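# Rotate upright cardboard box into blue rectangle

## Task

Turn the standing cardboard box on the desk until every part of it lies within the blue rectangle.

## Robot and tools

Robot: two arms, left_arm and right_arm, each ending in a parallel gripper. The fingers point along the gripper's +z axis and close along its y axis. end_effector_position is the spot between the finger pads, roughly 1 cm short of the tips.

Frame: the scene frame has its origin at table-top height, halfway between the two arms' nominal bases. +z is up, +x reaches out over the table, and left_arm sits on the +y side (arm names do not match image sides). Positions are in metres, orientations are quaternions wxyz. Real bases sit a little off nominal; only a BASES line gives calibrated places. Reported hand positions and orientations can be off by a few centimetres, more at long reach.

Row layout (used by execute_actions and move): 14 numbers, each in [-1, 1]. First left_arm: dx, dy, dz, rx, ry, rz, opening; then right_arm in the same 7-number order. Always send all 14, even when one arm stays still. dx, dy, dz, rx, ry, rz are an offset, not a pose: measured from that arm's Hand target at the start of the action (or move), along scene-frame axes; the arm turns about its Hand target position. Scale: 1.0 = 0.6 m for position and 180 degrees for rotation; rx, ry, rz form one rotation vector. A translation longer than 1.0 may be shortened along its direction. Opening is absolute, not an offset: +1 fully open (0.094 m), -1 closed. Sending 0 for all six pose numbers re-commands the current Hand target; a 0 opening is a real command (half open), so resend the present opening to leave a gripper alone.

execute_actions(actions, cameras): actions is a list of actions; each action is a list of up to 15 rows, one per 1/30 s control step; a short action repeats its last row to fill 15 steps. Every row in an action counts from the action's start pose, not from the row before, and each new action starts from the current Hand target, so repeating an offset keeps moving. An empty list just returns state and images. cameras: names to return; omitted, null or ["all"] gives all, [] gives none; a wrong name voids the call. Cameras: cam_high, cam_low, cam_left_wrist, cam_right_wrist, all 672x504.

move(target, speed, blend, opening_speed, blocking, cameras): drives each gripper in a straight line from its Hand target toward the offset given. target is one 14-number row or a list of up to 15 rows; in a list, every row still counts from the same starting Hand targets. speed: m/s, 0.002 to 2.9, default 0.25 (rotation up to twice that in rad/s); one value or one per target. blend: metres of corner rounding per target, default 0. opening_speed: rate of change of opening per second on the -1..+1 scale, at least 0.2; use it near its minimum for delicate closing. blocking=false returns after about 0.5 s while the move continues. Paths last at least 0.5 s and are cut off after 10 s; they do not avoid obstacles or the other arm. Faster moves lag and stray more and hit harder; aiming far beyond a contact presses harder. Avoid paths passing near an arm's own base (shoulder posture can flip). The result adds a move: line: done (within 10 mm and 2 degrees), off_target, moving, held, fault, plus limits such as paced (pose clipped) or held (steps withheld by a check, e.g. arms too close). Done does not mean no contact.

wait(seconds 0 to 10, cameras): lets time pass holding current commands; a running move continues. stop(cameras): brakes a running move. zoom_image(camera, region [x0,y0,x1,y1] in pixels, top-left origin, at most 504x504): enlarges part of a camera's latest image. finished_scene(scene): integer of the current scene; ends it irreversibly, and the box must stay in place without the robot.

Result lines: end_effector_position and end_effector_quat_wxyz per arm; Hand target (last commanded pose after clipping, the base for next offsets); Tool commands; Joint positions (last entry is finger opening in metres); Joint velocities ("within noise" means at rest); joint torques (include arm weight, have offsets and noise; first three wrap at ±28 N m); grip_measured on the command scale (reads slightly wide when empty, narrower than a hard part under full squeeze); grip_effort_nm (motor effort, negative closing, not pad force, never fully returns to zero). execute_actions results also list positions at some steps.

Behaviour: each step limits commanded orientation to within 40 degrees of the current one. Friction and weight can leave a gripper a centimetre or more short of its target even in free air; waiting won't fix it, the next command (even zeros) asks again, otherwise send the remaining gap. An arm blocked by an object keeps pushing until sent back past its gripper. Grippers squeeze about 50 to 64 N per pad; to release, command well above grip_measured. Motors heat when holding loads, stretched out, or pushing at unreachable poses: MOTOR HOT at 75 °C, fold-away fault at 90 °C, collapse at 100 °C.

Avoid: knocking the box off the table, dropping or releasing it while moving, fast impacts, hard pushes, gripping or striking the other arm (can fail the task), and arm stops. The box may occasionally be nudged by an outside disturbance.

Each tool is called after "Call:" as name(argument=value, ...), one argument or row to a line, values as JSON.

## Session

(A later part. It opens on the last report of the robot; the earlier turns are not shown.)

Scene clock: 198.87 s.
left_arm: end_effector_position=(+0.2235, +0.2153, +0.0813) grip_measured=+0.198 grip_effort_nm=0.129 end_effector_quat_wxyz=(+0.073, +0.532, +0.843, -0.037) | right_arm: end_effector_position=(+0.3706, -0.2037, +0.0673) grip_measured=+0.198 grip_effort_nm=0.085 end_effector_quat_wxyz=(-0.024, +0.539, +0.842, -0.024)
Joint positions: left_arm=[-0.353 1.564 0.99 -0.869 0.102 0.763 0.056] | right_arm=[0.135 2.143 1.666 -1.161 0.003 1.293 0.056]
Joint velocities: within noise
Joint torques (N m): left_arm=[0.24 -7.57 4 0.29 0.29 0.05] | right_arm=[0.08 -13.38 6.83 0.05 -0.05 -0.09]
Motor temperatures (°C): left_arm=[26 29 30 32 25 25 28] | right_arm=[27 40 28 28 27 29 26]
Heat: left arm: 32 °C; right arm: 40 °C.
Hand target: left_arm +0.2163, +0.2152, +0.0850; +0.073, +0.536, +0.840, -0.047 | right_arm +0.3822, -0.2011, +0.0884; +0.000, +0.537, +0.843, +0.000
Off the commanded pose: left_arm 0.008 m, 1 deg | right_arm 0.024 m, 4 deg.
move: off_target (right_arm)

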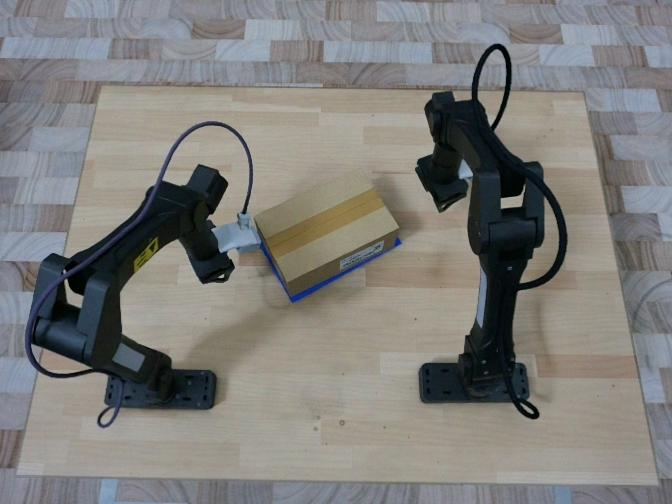

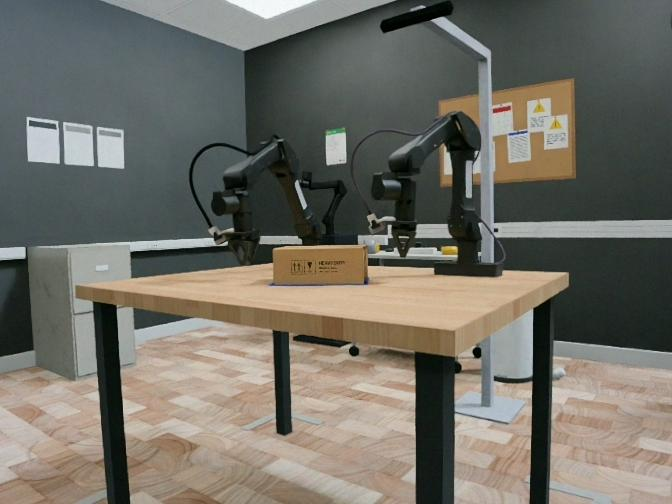

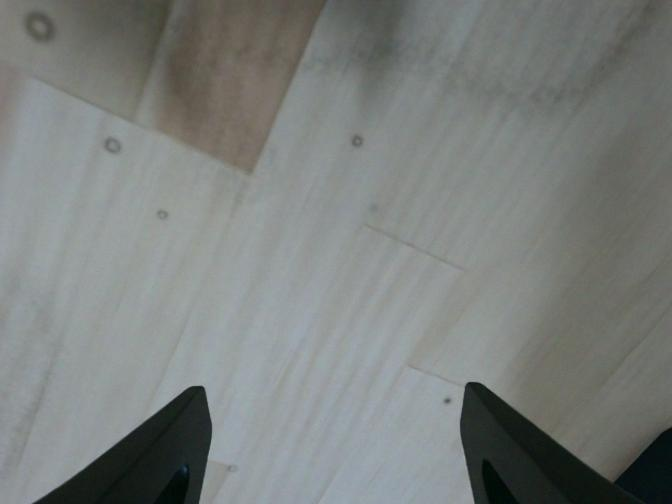

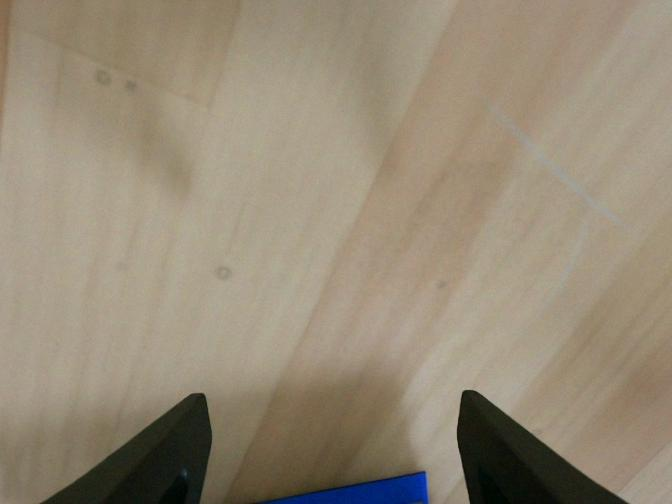

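Call:
move(
  target=[
    [0,0.03,0.03,0,0,0,0.2,-0.22,-0.065,0.086,0,0,0.3,-1],
    [0,0.05,0.08,0,0,0,0.2,-0.279,0.0935,0.018,0,0,0.517,-1],
  ],
  speed=0.2,
)

Call:
zoom_image(
  camera="cam_high",
  region=[250, 150, 450, 310],
)

Scene clock: 211.87 s.
left_arm: end_effector_position=(+0.2175, +0.2467, +0.1192) grip_measured=+0.198 grip_effort_nm=0.139 end_effector_quat_wxyz=(+0.062, +0.534, +0.842, -0.040) | right_arm: end_effector_position=(+0.2120, -0.1483, +0.0962) grip_measured=-0.997 grip_effort_nm=-0.173 end_effector_quat_wxyz=(-0.014, -0.237, +0.971, -0.005)
Joint positions: left_arm=[-0.244 1.492 1.079 -1.064 0.115 0.876 0.056] | right_arm=[0.449 1.577 1.047 -1.072 0.003 -0.011 0]
Joint velocities: within noise
Joint torques (N m): left_arm=[0.47 -7.05 7.34 0.04 0.29 0.11] | right_arm=[0.42 -6.72 4.44 0.29 -0.06 -0.11]
Motor temperatures (°C): left_arm=[26 30 29 31 25 25 28] | right_arm=[27 38 28 28 27 29 26]
Heat: left arm: 31 °C; right arm: 38 °C.
Hand target: left_arm +0.2164, +0.2451, +0.1331; +0.073, +0.536, +0.840, -0.047 | right_arm +0.2148, -0.1451, +0.0991; +0.000, -0.243, +0.970, -0.001
Off the commanded pose: left_arm 0.014 m, 2 deg | right_arm 0.005 m, 2 deg.
move: off_target (left_arm)

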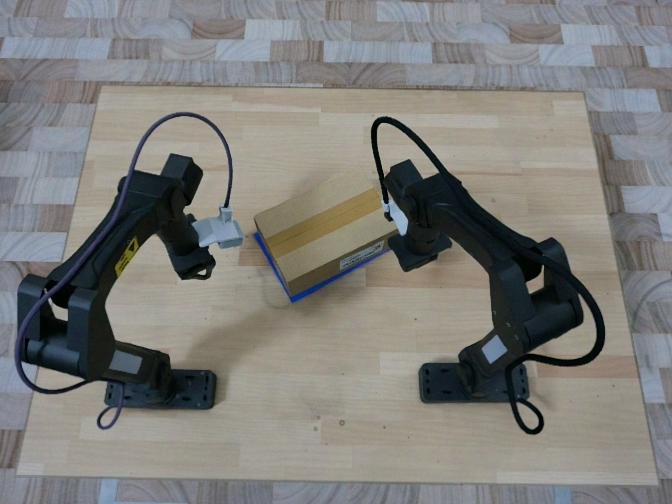

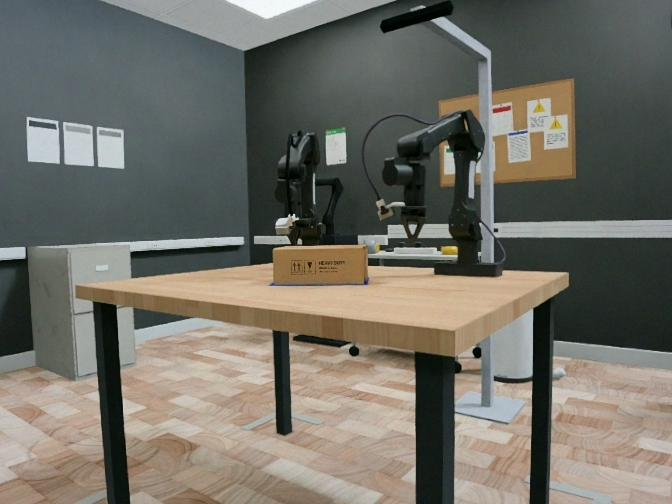

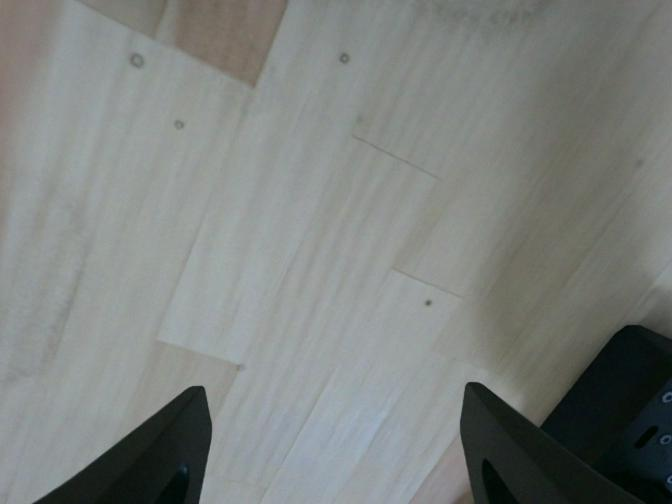

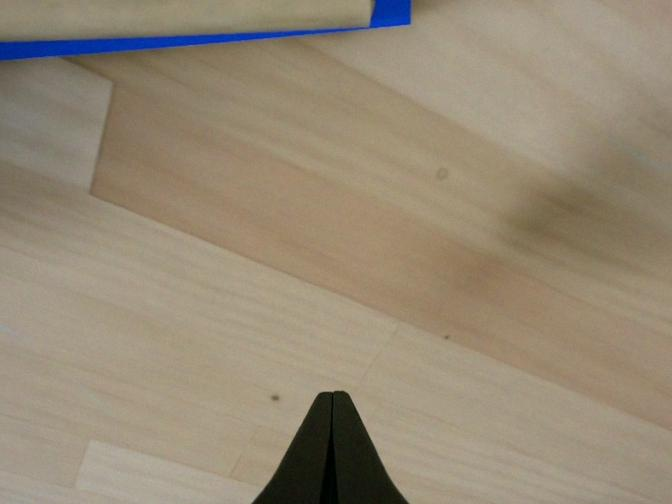

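Scaled by 2.520 from the camera's 672x504 image, which has a finer 960x720 frame.

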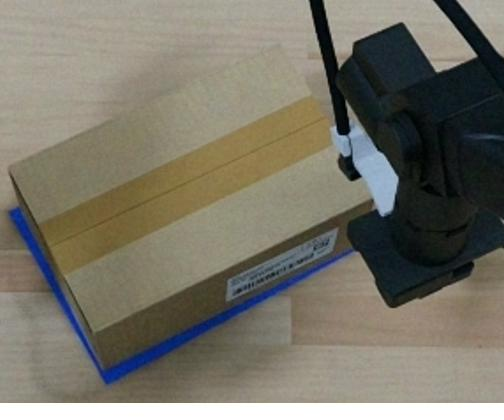

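Call:
move(
  target=[0,0,0,0,0,0,0.2,0.059,0.031,-0.02,0,0,0,-1],
  speed=0.06,
  cameras=["cam_right_wrist","cam_high"],
)

Scene clock: 214.90 s.
left_arm: end_effector_position=(+0.2174, +0.2467, +0.1191) grip_measured=+0.198 grip_effort_nm=0.134 end_effector_quat_wxyz=(+0.062, +0.534, +0.842, -0.040) | right_arm: end_effector_position=(+0.2407, -0.1338, +0.0846) grip_measured=-0.997 grip_effort_nm=-0.178 end_effector_quat_wxyz=(-0.014, -0.237, +0.971, -0.005)
Joint positions: left_arm=[-0.244 1.492 1.079 -1.065 0.115 0.877 0.056] | right_arm=[0.449 1.708 1.141 -1.032 0.003 -0.011 0]
Joint velocities: within noise
Joint torques (N m): left_arm=[0.47 -7.04 7.35 0.05 0.29 0.1] | right_arm=[0.62 -5.48 6.78 0.28 -0.05 -0.08]
Motor temperatures (°C): left_arm=[26 30 29 31 25 25 28] | right_arm=[27 37 28 28 27 29 26]
Heat: left arm: 31 °C; right arm: 37 °C.
Hand target: left_arm +0.2164, +0.2451, +0.1331; +0.073, +0.536, +0.840, -0.047 | right_arm +0.2503, -0.1265, +0.0871; +0.000, -0.242, +0.970, -0.001
Off the commanded pose: left_arm 0.014 m, 2 deg | right_arm 0.012 m, 2 deg.
move: off_target (left_arm, right_arm)
Images, in order (width x height): cam_high 672x504, cam_right_wrist 672x504.

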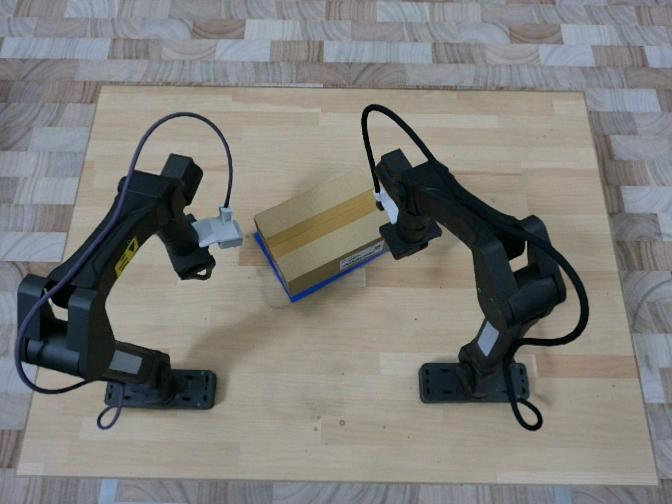

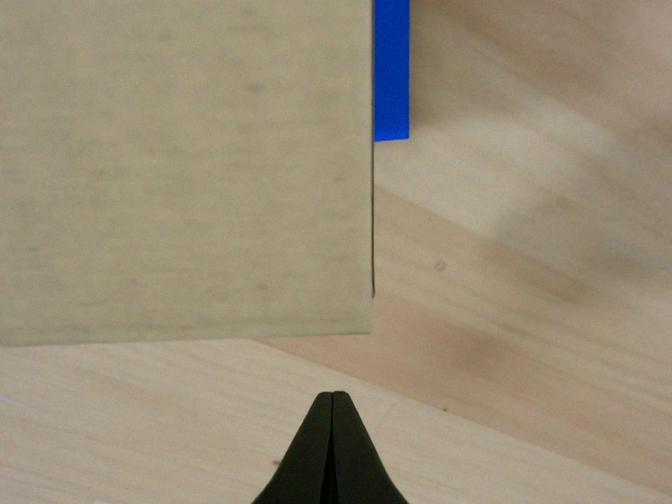

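Call:
move(
  target=[0,0,0,0,0,0,0.2,0.0115,0.0285,0,0,0,0,-1],
  speed=0.05,
  cameras=["cam_right_wrist","cam_high"],
)

Call:
zoom_image(
  camera="cam_high",
  region=[250, 210, 410, 310],
)

Scene clock: 221.83 s.
left_arm: end_effector_position=(+0.2172, +0.2467, +0.1191) grip_measured=+0.198 grip_effort_nm=0.129 end_effector_quat_wxyz=(+0.062, +0.534, +0.842, -0.040) | right_arm: end_effector_position=(+0.2503, -0.1159, +0.0853) grip_measured=-0.997 grip_effort_nm=-0.168 end_effector_quat_wxyz=(-0.008, -0.243, +0.970, -0.004)
Joint positions: left_arm=[-0.244 1.492 1.079 -1.065 0.115 0.877 0.056] | right_arm=[0.487 1.758 1.202 -1.032 0.003 0.015 0]
Joint velocities: within noise
Joint torques (N m): left_arm=[0.47 -7.05 7.35 0.06 0.29 0.1] | right_arm=[0.62 -5.94 6.75 0.2 -0.05 0]
Motor temperatures (°C): left_arm=[26 30 29 31 25 25 28] | right_arm=[27 36 28 28 27 29 26]
Heat: left arm: 31 °C; right arm: 36 °C.
Hand target: left_arm +0.2164, +0.2451, +0.1331; +0.073, +0.536, +0.840, -0.047 | right_arm +0.2571, -0.1093, +0.0872; +0.000, -0.242, +0.970, -0.001
Off the commanded pose: left_arm 0.014 m, 2 deg | right_arm 0.010 m, 1 deg.
move: off_target (left_arm)
Images, in order (width x height): cam_high 672x504, cam_right_wrist 672x504.

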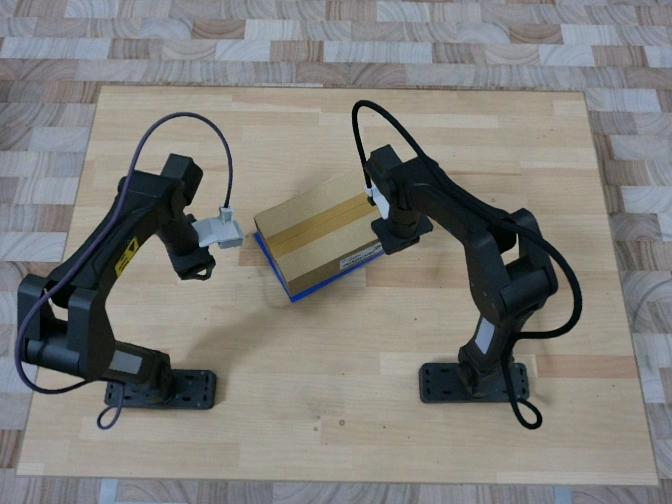

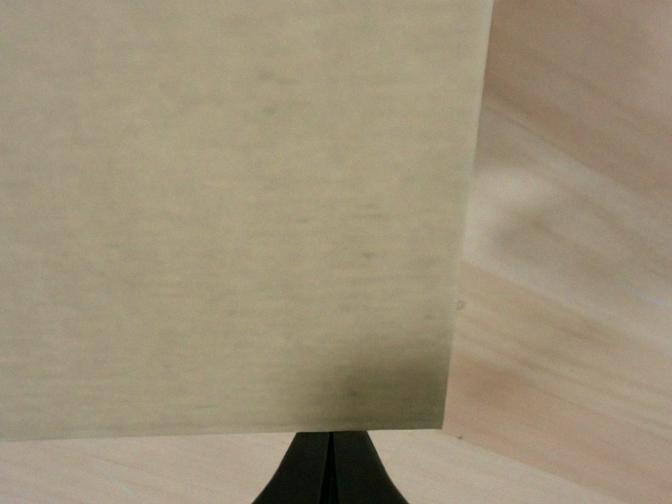

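Scaled by 3.150 from the camera's 672x504 image, which has a finer 960x720 frame.

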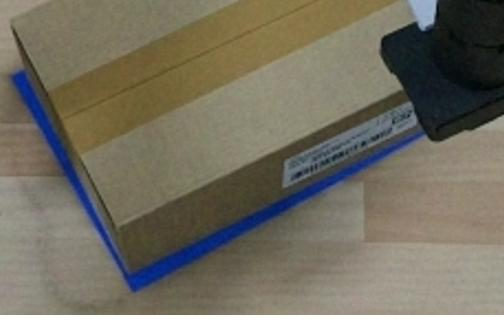

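Call:
move(
  target=[0,0,0,0,0,0,0.2,0.0133,0.007,0,0,0,0,-1],
  speed=0.03,
  cameras=["cam_right_wrist","cam_high"],
)

Call:
zoom_image(
  camera="cam_high",
  region=[250, 210, 410, 310],
)

Scene clock: 225.10 s.
left_arm: end_effector_position=(+0.2172, +0.2467, +0.1191) grip_measured=+0.198 grip_effort_nm=0.134 end_effector_quat_wxyz=(+0.062, +0.534, +0.842, -0.040) | right_arm: end_effector_position=(+0.2568, -0.1123, +0.0855) grip_measured=-0.997 grip_effort_nm=-0.173 end_effector_quat_wxyz=(-0.010, -0.243, +0.970, -0.004)
Joint positions: left_arm=[-0.244 1.492 1.079 -1.065 0.115 0.877 0.056] | right_arm=[0.487 1.789 1.24 -1.044 0.003 0.016 0]
Joint velocities: within noise
Joint torques (N m): left_arm=[0.47 -7.05 7.35 0.06 0.28 0.1] | right_arm=[0.58 -6.06 7.02 0.23 -0.04 0.01]
Motor temperatures (°C): left_arm=[26 30 30 31 25 25 28] | right_arm=[27 36 28 28 27 29 26]
Heat: left arm: 31 °C; right arm: 36 °C.
Hand target: left_arm +0.2163, +0.2451, +0.1331; +0.073, +0.536, +0.840, -0.047 | right_arm +0.2652, -0.1051, +0.0872; +0.000, -0.243, +0.970, -0.001
Off the commanded pose: left_arm 0.014 m, 2 deg | right_arm 0.011 m, 1 deg.
move: off_target (left_arm, right_arm)
Images, in order (width x height): cam_high 672x504, cam_right_wrist 672x504.

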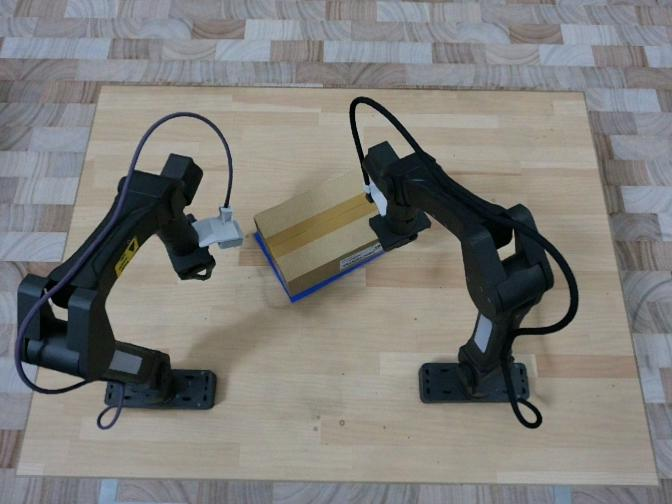

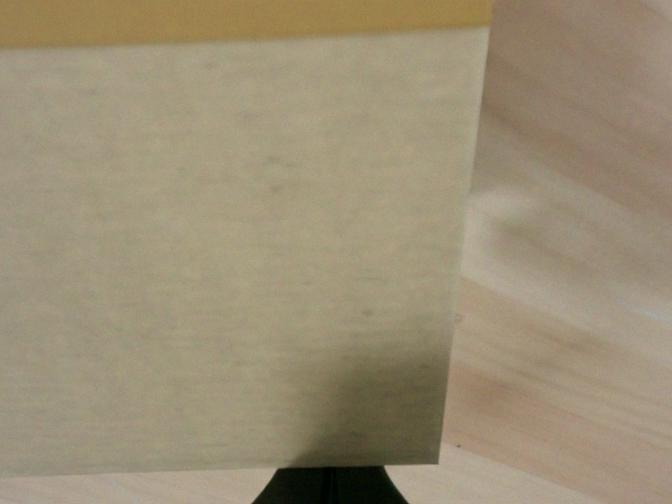

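Scaled by 3.150 from the camera's 672x504 image, which has a finer 960x720 frame.

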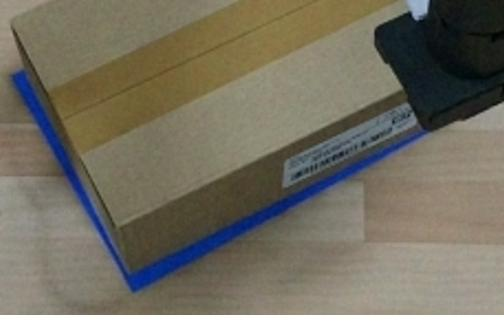

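Call:
move(
  target=[0,0,0,0,0,0,0.2,0.0133,0.007,0,0,0,0,-1],
  speed=0.03,
  cameras=["cam_right_wrist","cam_high"],
)

Call:
zoom_image(
  camera="cam_high",
  region=[250, 210, 410, 310],
)

Scene clock: 229.37 s.
left_arm: end_effector_position=(+0.2172, +0.2467, +0.1191) grip_measured=+0.198 grip_effort_nm=0.134 end_effector_quat_wxyz=(+0.062, +0.534, +0.842, -0.040) | right_arm: end_effector_position=(+0.2626, -0.1092, +0.0857) grip_measured=-0.997 grip_effort_nm=-0.178 end_effector_quat_wxyz=(-0.014, -0.243, +0.970, -0.006)
Joint positions: left_arm=[-0.244 1.492 1.079 -1.065 0.115 0.877 0.056] | right_arm=[0.487 1.82 1.281 -1.062 0.004 0.016 0]
Joint velocities: within noise
Joint torques (N m): left_arm=[0.47 -7.04 7.35 0.06 0.29 0.1] | right_arm=[0.53 -6.23 7.02 0.3 -0.04 0.01]
Motor temperatures (°C): left_arm=[26 30 30 31 25 25 28] | right_arm=[27 35 28 28 27 29 26]
Heat: left arm: 31 °C; right arm: 35 °C.
Hand target: left_arm +0.2164, +0.2451, +0.1331; +0.073, +0.536, +0.840, -0.047 | right_arm +0.2730, -0.1010, +0.0871; +0.000, -0.243, +0.970, -0.001
Off the commanded pose: left_arm 0.014 m, 2 deg | right_arm 0.014 m, 2 deg.
move: off_target (left_arm, right_arm)
Images, in order (width x height): cam_high 672x504, cam_right_wrist 672x504.

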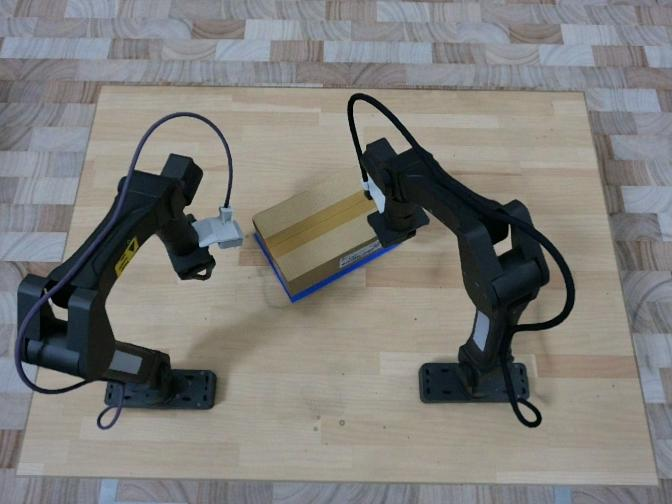

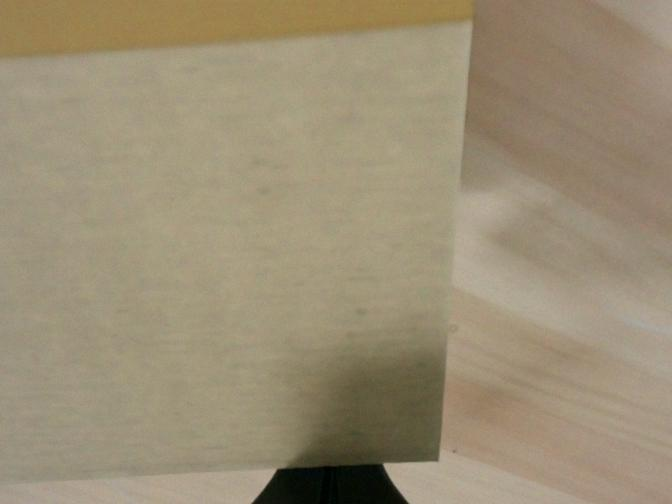

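Scaled by 3.150 from the camera's 672x504 image, which has a finer 960x720 frame.

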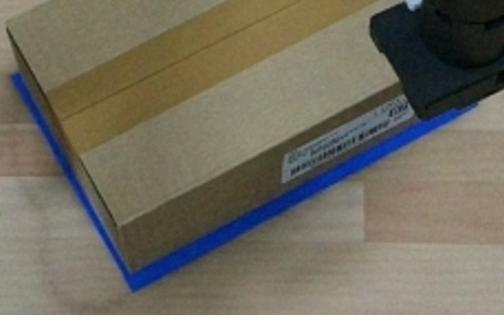

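Call:
move(
  target=[0,0,0,0,0,0,0.2,-0.13,-0.075,0,0,0,0,-1],
  speed=0.12,
  cameras=["cam_right_wrist","cam_high"],
)

Call:
zoom_image(
  camera="cam_high",
  region=[250, 240, 310, 300],
)

Call:
zoom_image(
  camera="cam_high",
  region=[250, 150, 410, 310],
)

Scene clock: 234.50 s.
left_arm: end_effector_position=(+0.2172, +0.2467, +0.1191) grip_measured=+0.198 grip_effort_nm=0.129 end_effector_quat_wxyz=(+0.062, +0.534, +0.842, -0.040) | right_arm: end_effector_position=(+0.1910, -0.1488, +0.0808) grip_measured=-0.997 grip_effort_nm=-0.173 end_effector_quat_wxyz=(-0.021, -0.243, +0.970, -0.008)
Joint positions: left_arm=[-0.244 1.492 1.079 -1.065 0.115 0.877 0.056] | right_arm=[0.487 1.538 0.944 -1.021 0.004 0.016 0]
Joint velocities: within noise
Joint torques (N m): left_arm=[0.47 -7.05 7.35 0.06 0.29 0.1] | right_arm=[0.02 -7.58 4.25 0.23 -0.05 -0.06]
Motor temperatures (°C): left_arm=[26 30 30 31 25 25 28] | right_arm=[27 35 28 28 27 29 26]
Heat: left arm: 31 °C; right arm: 35 °C.
Hand target: left_arm +0.2164, +0.2451, +0.1331; +0.073, +0.536, +0.840, -0.047 | right_arm +0.1951, -0.1459, +0.0871; +0.000, -0.243, +0.970, -0.001
Off the commanded pose: left_arm 0.014 m, 2 deg | right_arm 0.008 m, 3 deg.
move: off_target (left_arm, right_arm)
Images, in order (width x height): cam_high 672x504, cam_right_wrist 672x504.

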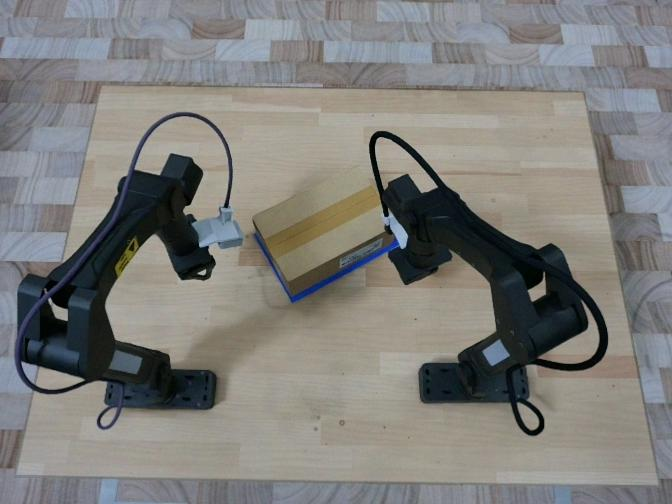

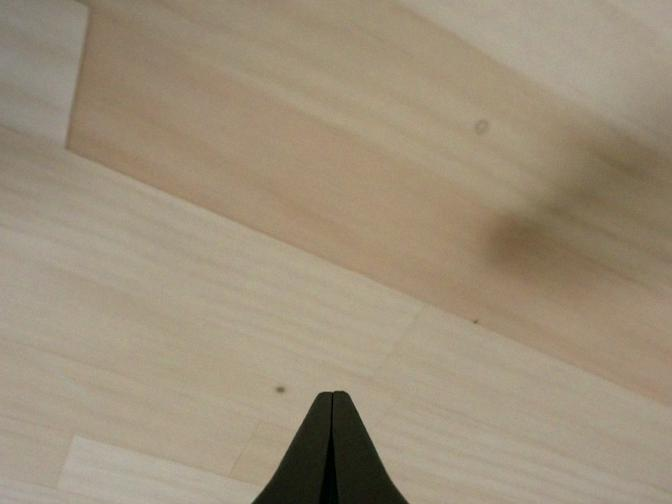

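Scaled by 8.400 from the camera's 672x504 image, which has a finer 960x720 frame.

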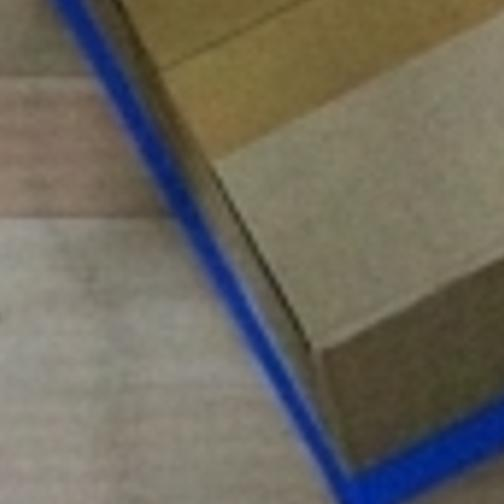

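Scaled by 3.150 from the camera's 672x504 image, which has a finer 960x720 frame.

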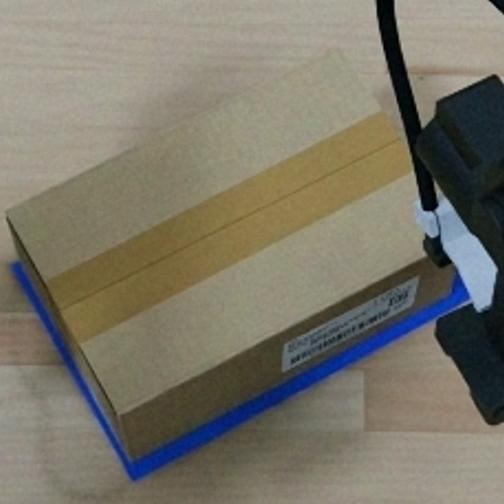

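Call:
zoom_image(
  camera="cam_low",
  region=[250, 230, 390, 300],
)

This scene's latest camera images include none from cam_low. They are from: cam_high, cam_right_wrist. cam_low's image comes with the result of a call that names it in "cameras".

Raise both arms away and look.

Call:
move(
  target=[0,0.1,0.1,0,0,0,0.2,-0.05,-0.15,0.1,0,0,0,-1],
  speed=0.2,
)

Call:
zoom_image(
  camera="cam_low",
  region=[260, 240, 380, 300],
)

Call:
zoom_image(
  camera="cam_high",
  region=[350, 210, 410, 270],
)

Scene clock: 240.60 s.
left_arm: end_effector_position=(+0.2209, +0.3080, +0.1833) grip_measured=+0.198 grip_effort_nm=0.129 end_effector_quat_wxyz=(+0.068, +0.533, +0.843, -0.037) | right_arm: end_effector_position=(+0.1606, -0.2360, +0.1368) grip_measured=-0.997 grip_effort_nm=-0.168 end_effector_quat_wxyz=(-0.018, -0.242, +0.970, -0.001)
Joint positions: left_arm=[0.001 1.461 1.307 -1.339 0.136 1.119 0.056] | right_arm=[0.137 1.246 0.936 -1.295 0.005 -0.334 0]
Joint velocities: within noise
Joint torques (N m): left_arm=[0.24 -5.42 7.19 0 0.31 0.11] | right_arm=[-0.64 -4.31 7.06 -0.01 -0.04 -0.16]
Motor temperatures (°C): left_arm=[26 30 30 31 25 25 28] | right_arm=[27 35 28 28 27 29 26]
Heat: left arm: 31 °C; right arm: 35 °C.
Hand target: left_arm +0.2164, +0.3051, +0.1931; +0.073, +0.536, +0.840, -0.047 | right_arm +0.1651, -0.2360, +0.1471; +0.000, -0.243, +0.970, -0.001
Off the commanded pose: left_arm 0.011 m, 1 deg | right_arm 0.011 m, 2 deg.
move: off_target (left_arm, right_arm)

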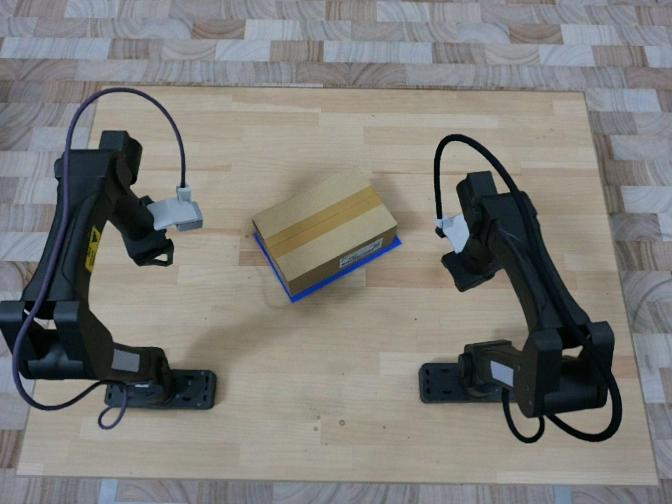

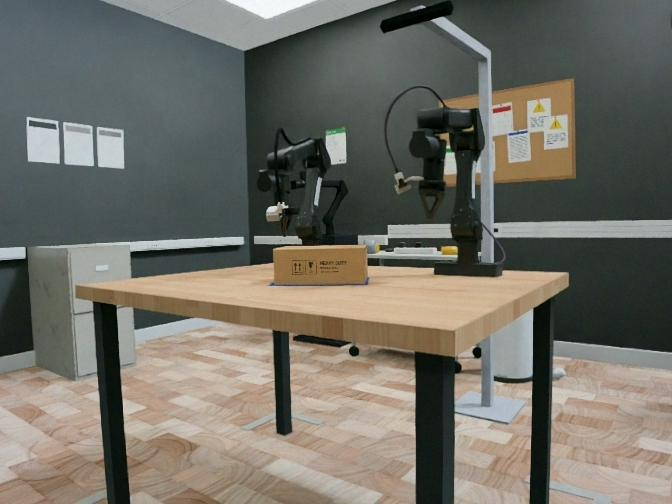

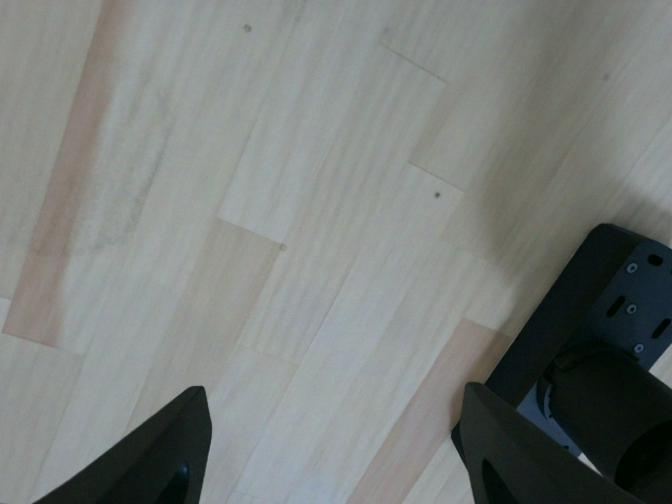

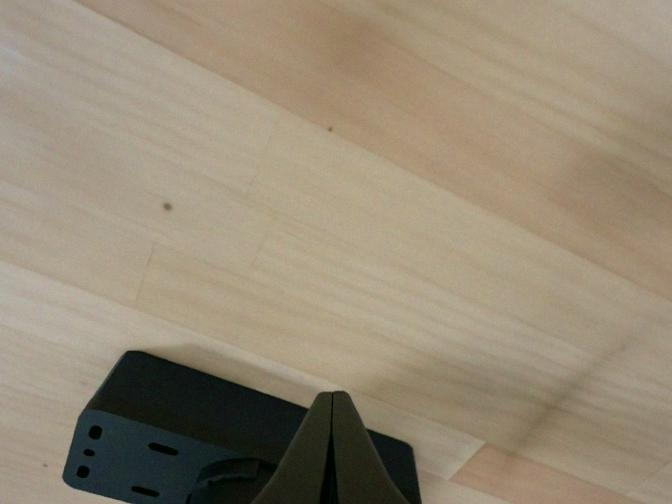

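Scaled by 4.200 from the camera's 672x504 image, which has a finer 960x720 frame.

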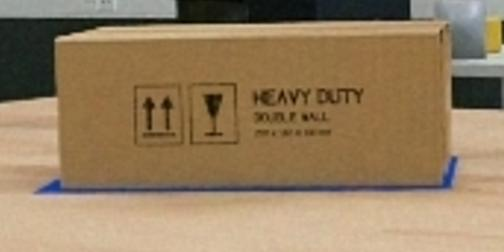

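Scaled by 8.400 from the camera's 672x504 image, which has a finer 960x720 frame.

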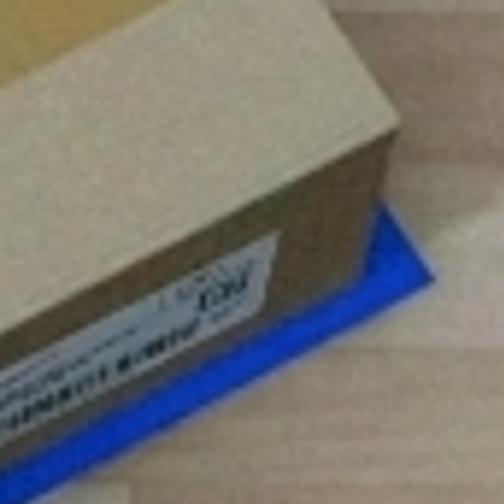

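Blue shows on every side, including the far side. Done.

Call:
finished_scene(
  scene=1,
)

The scene is finished: the task was done.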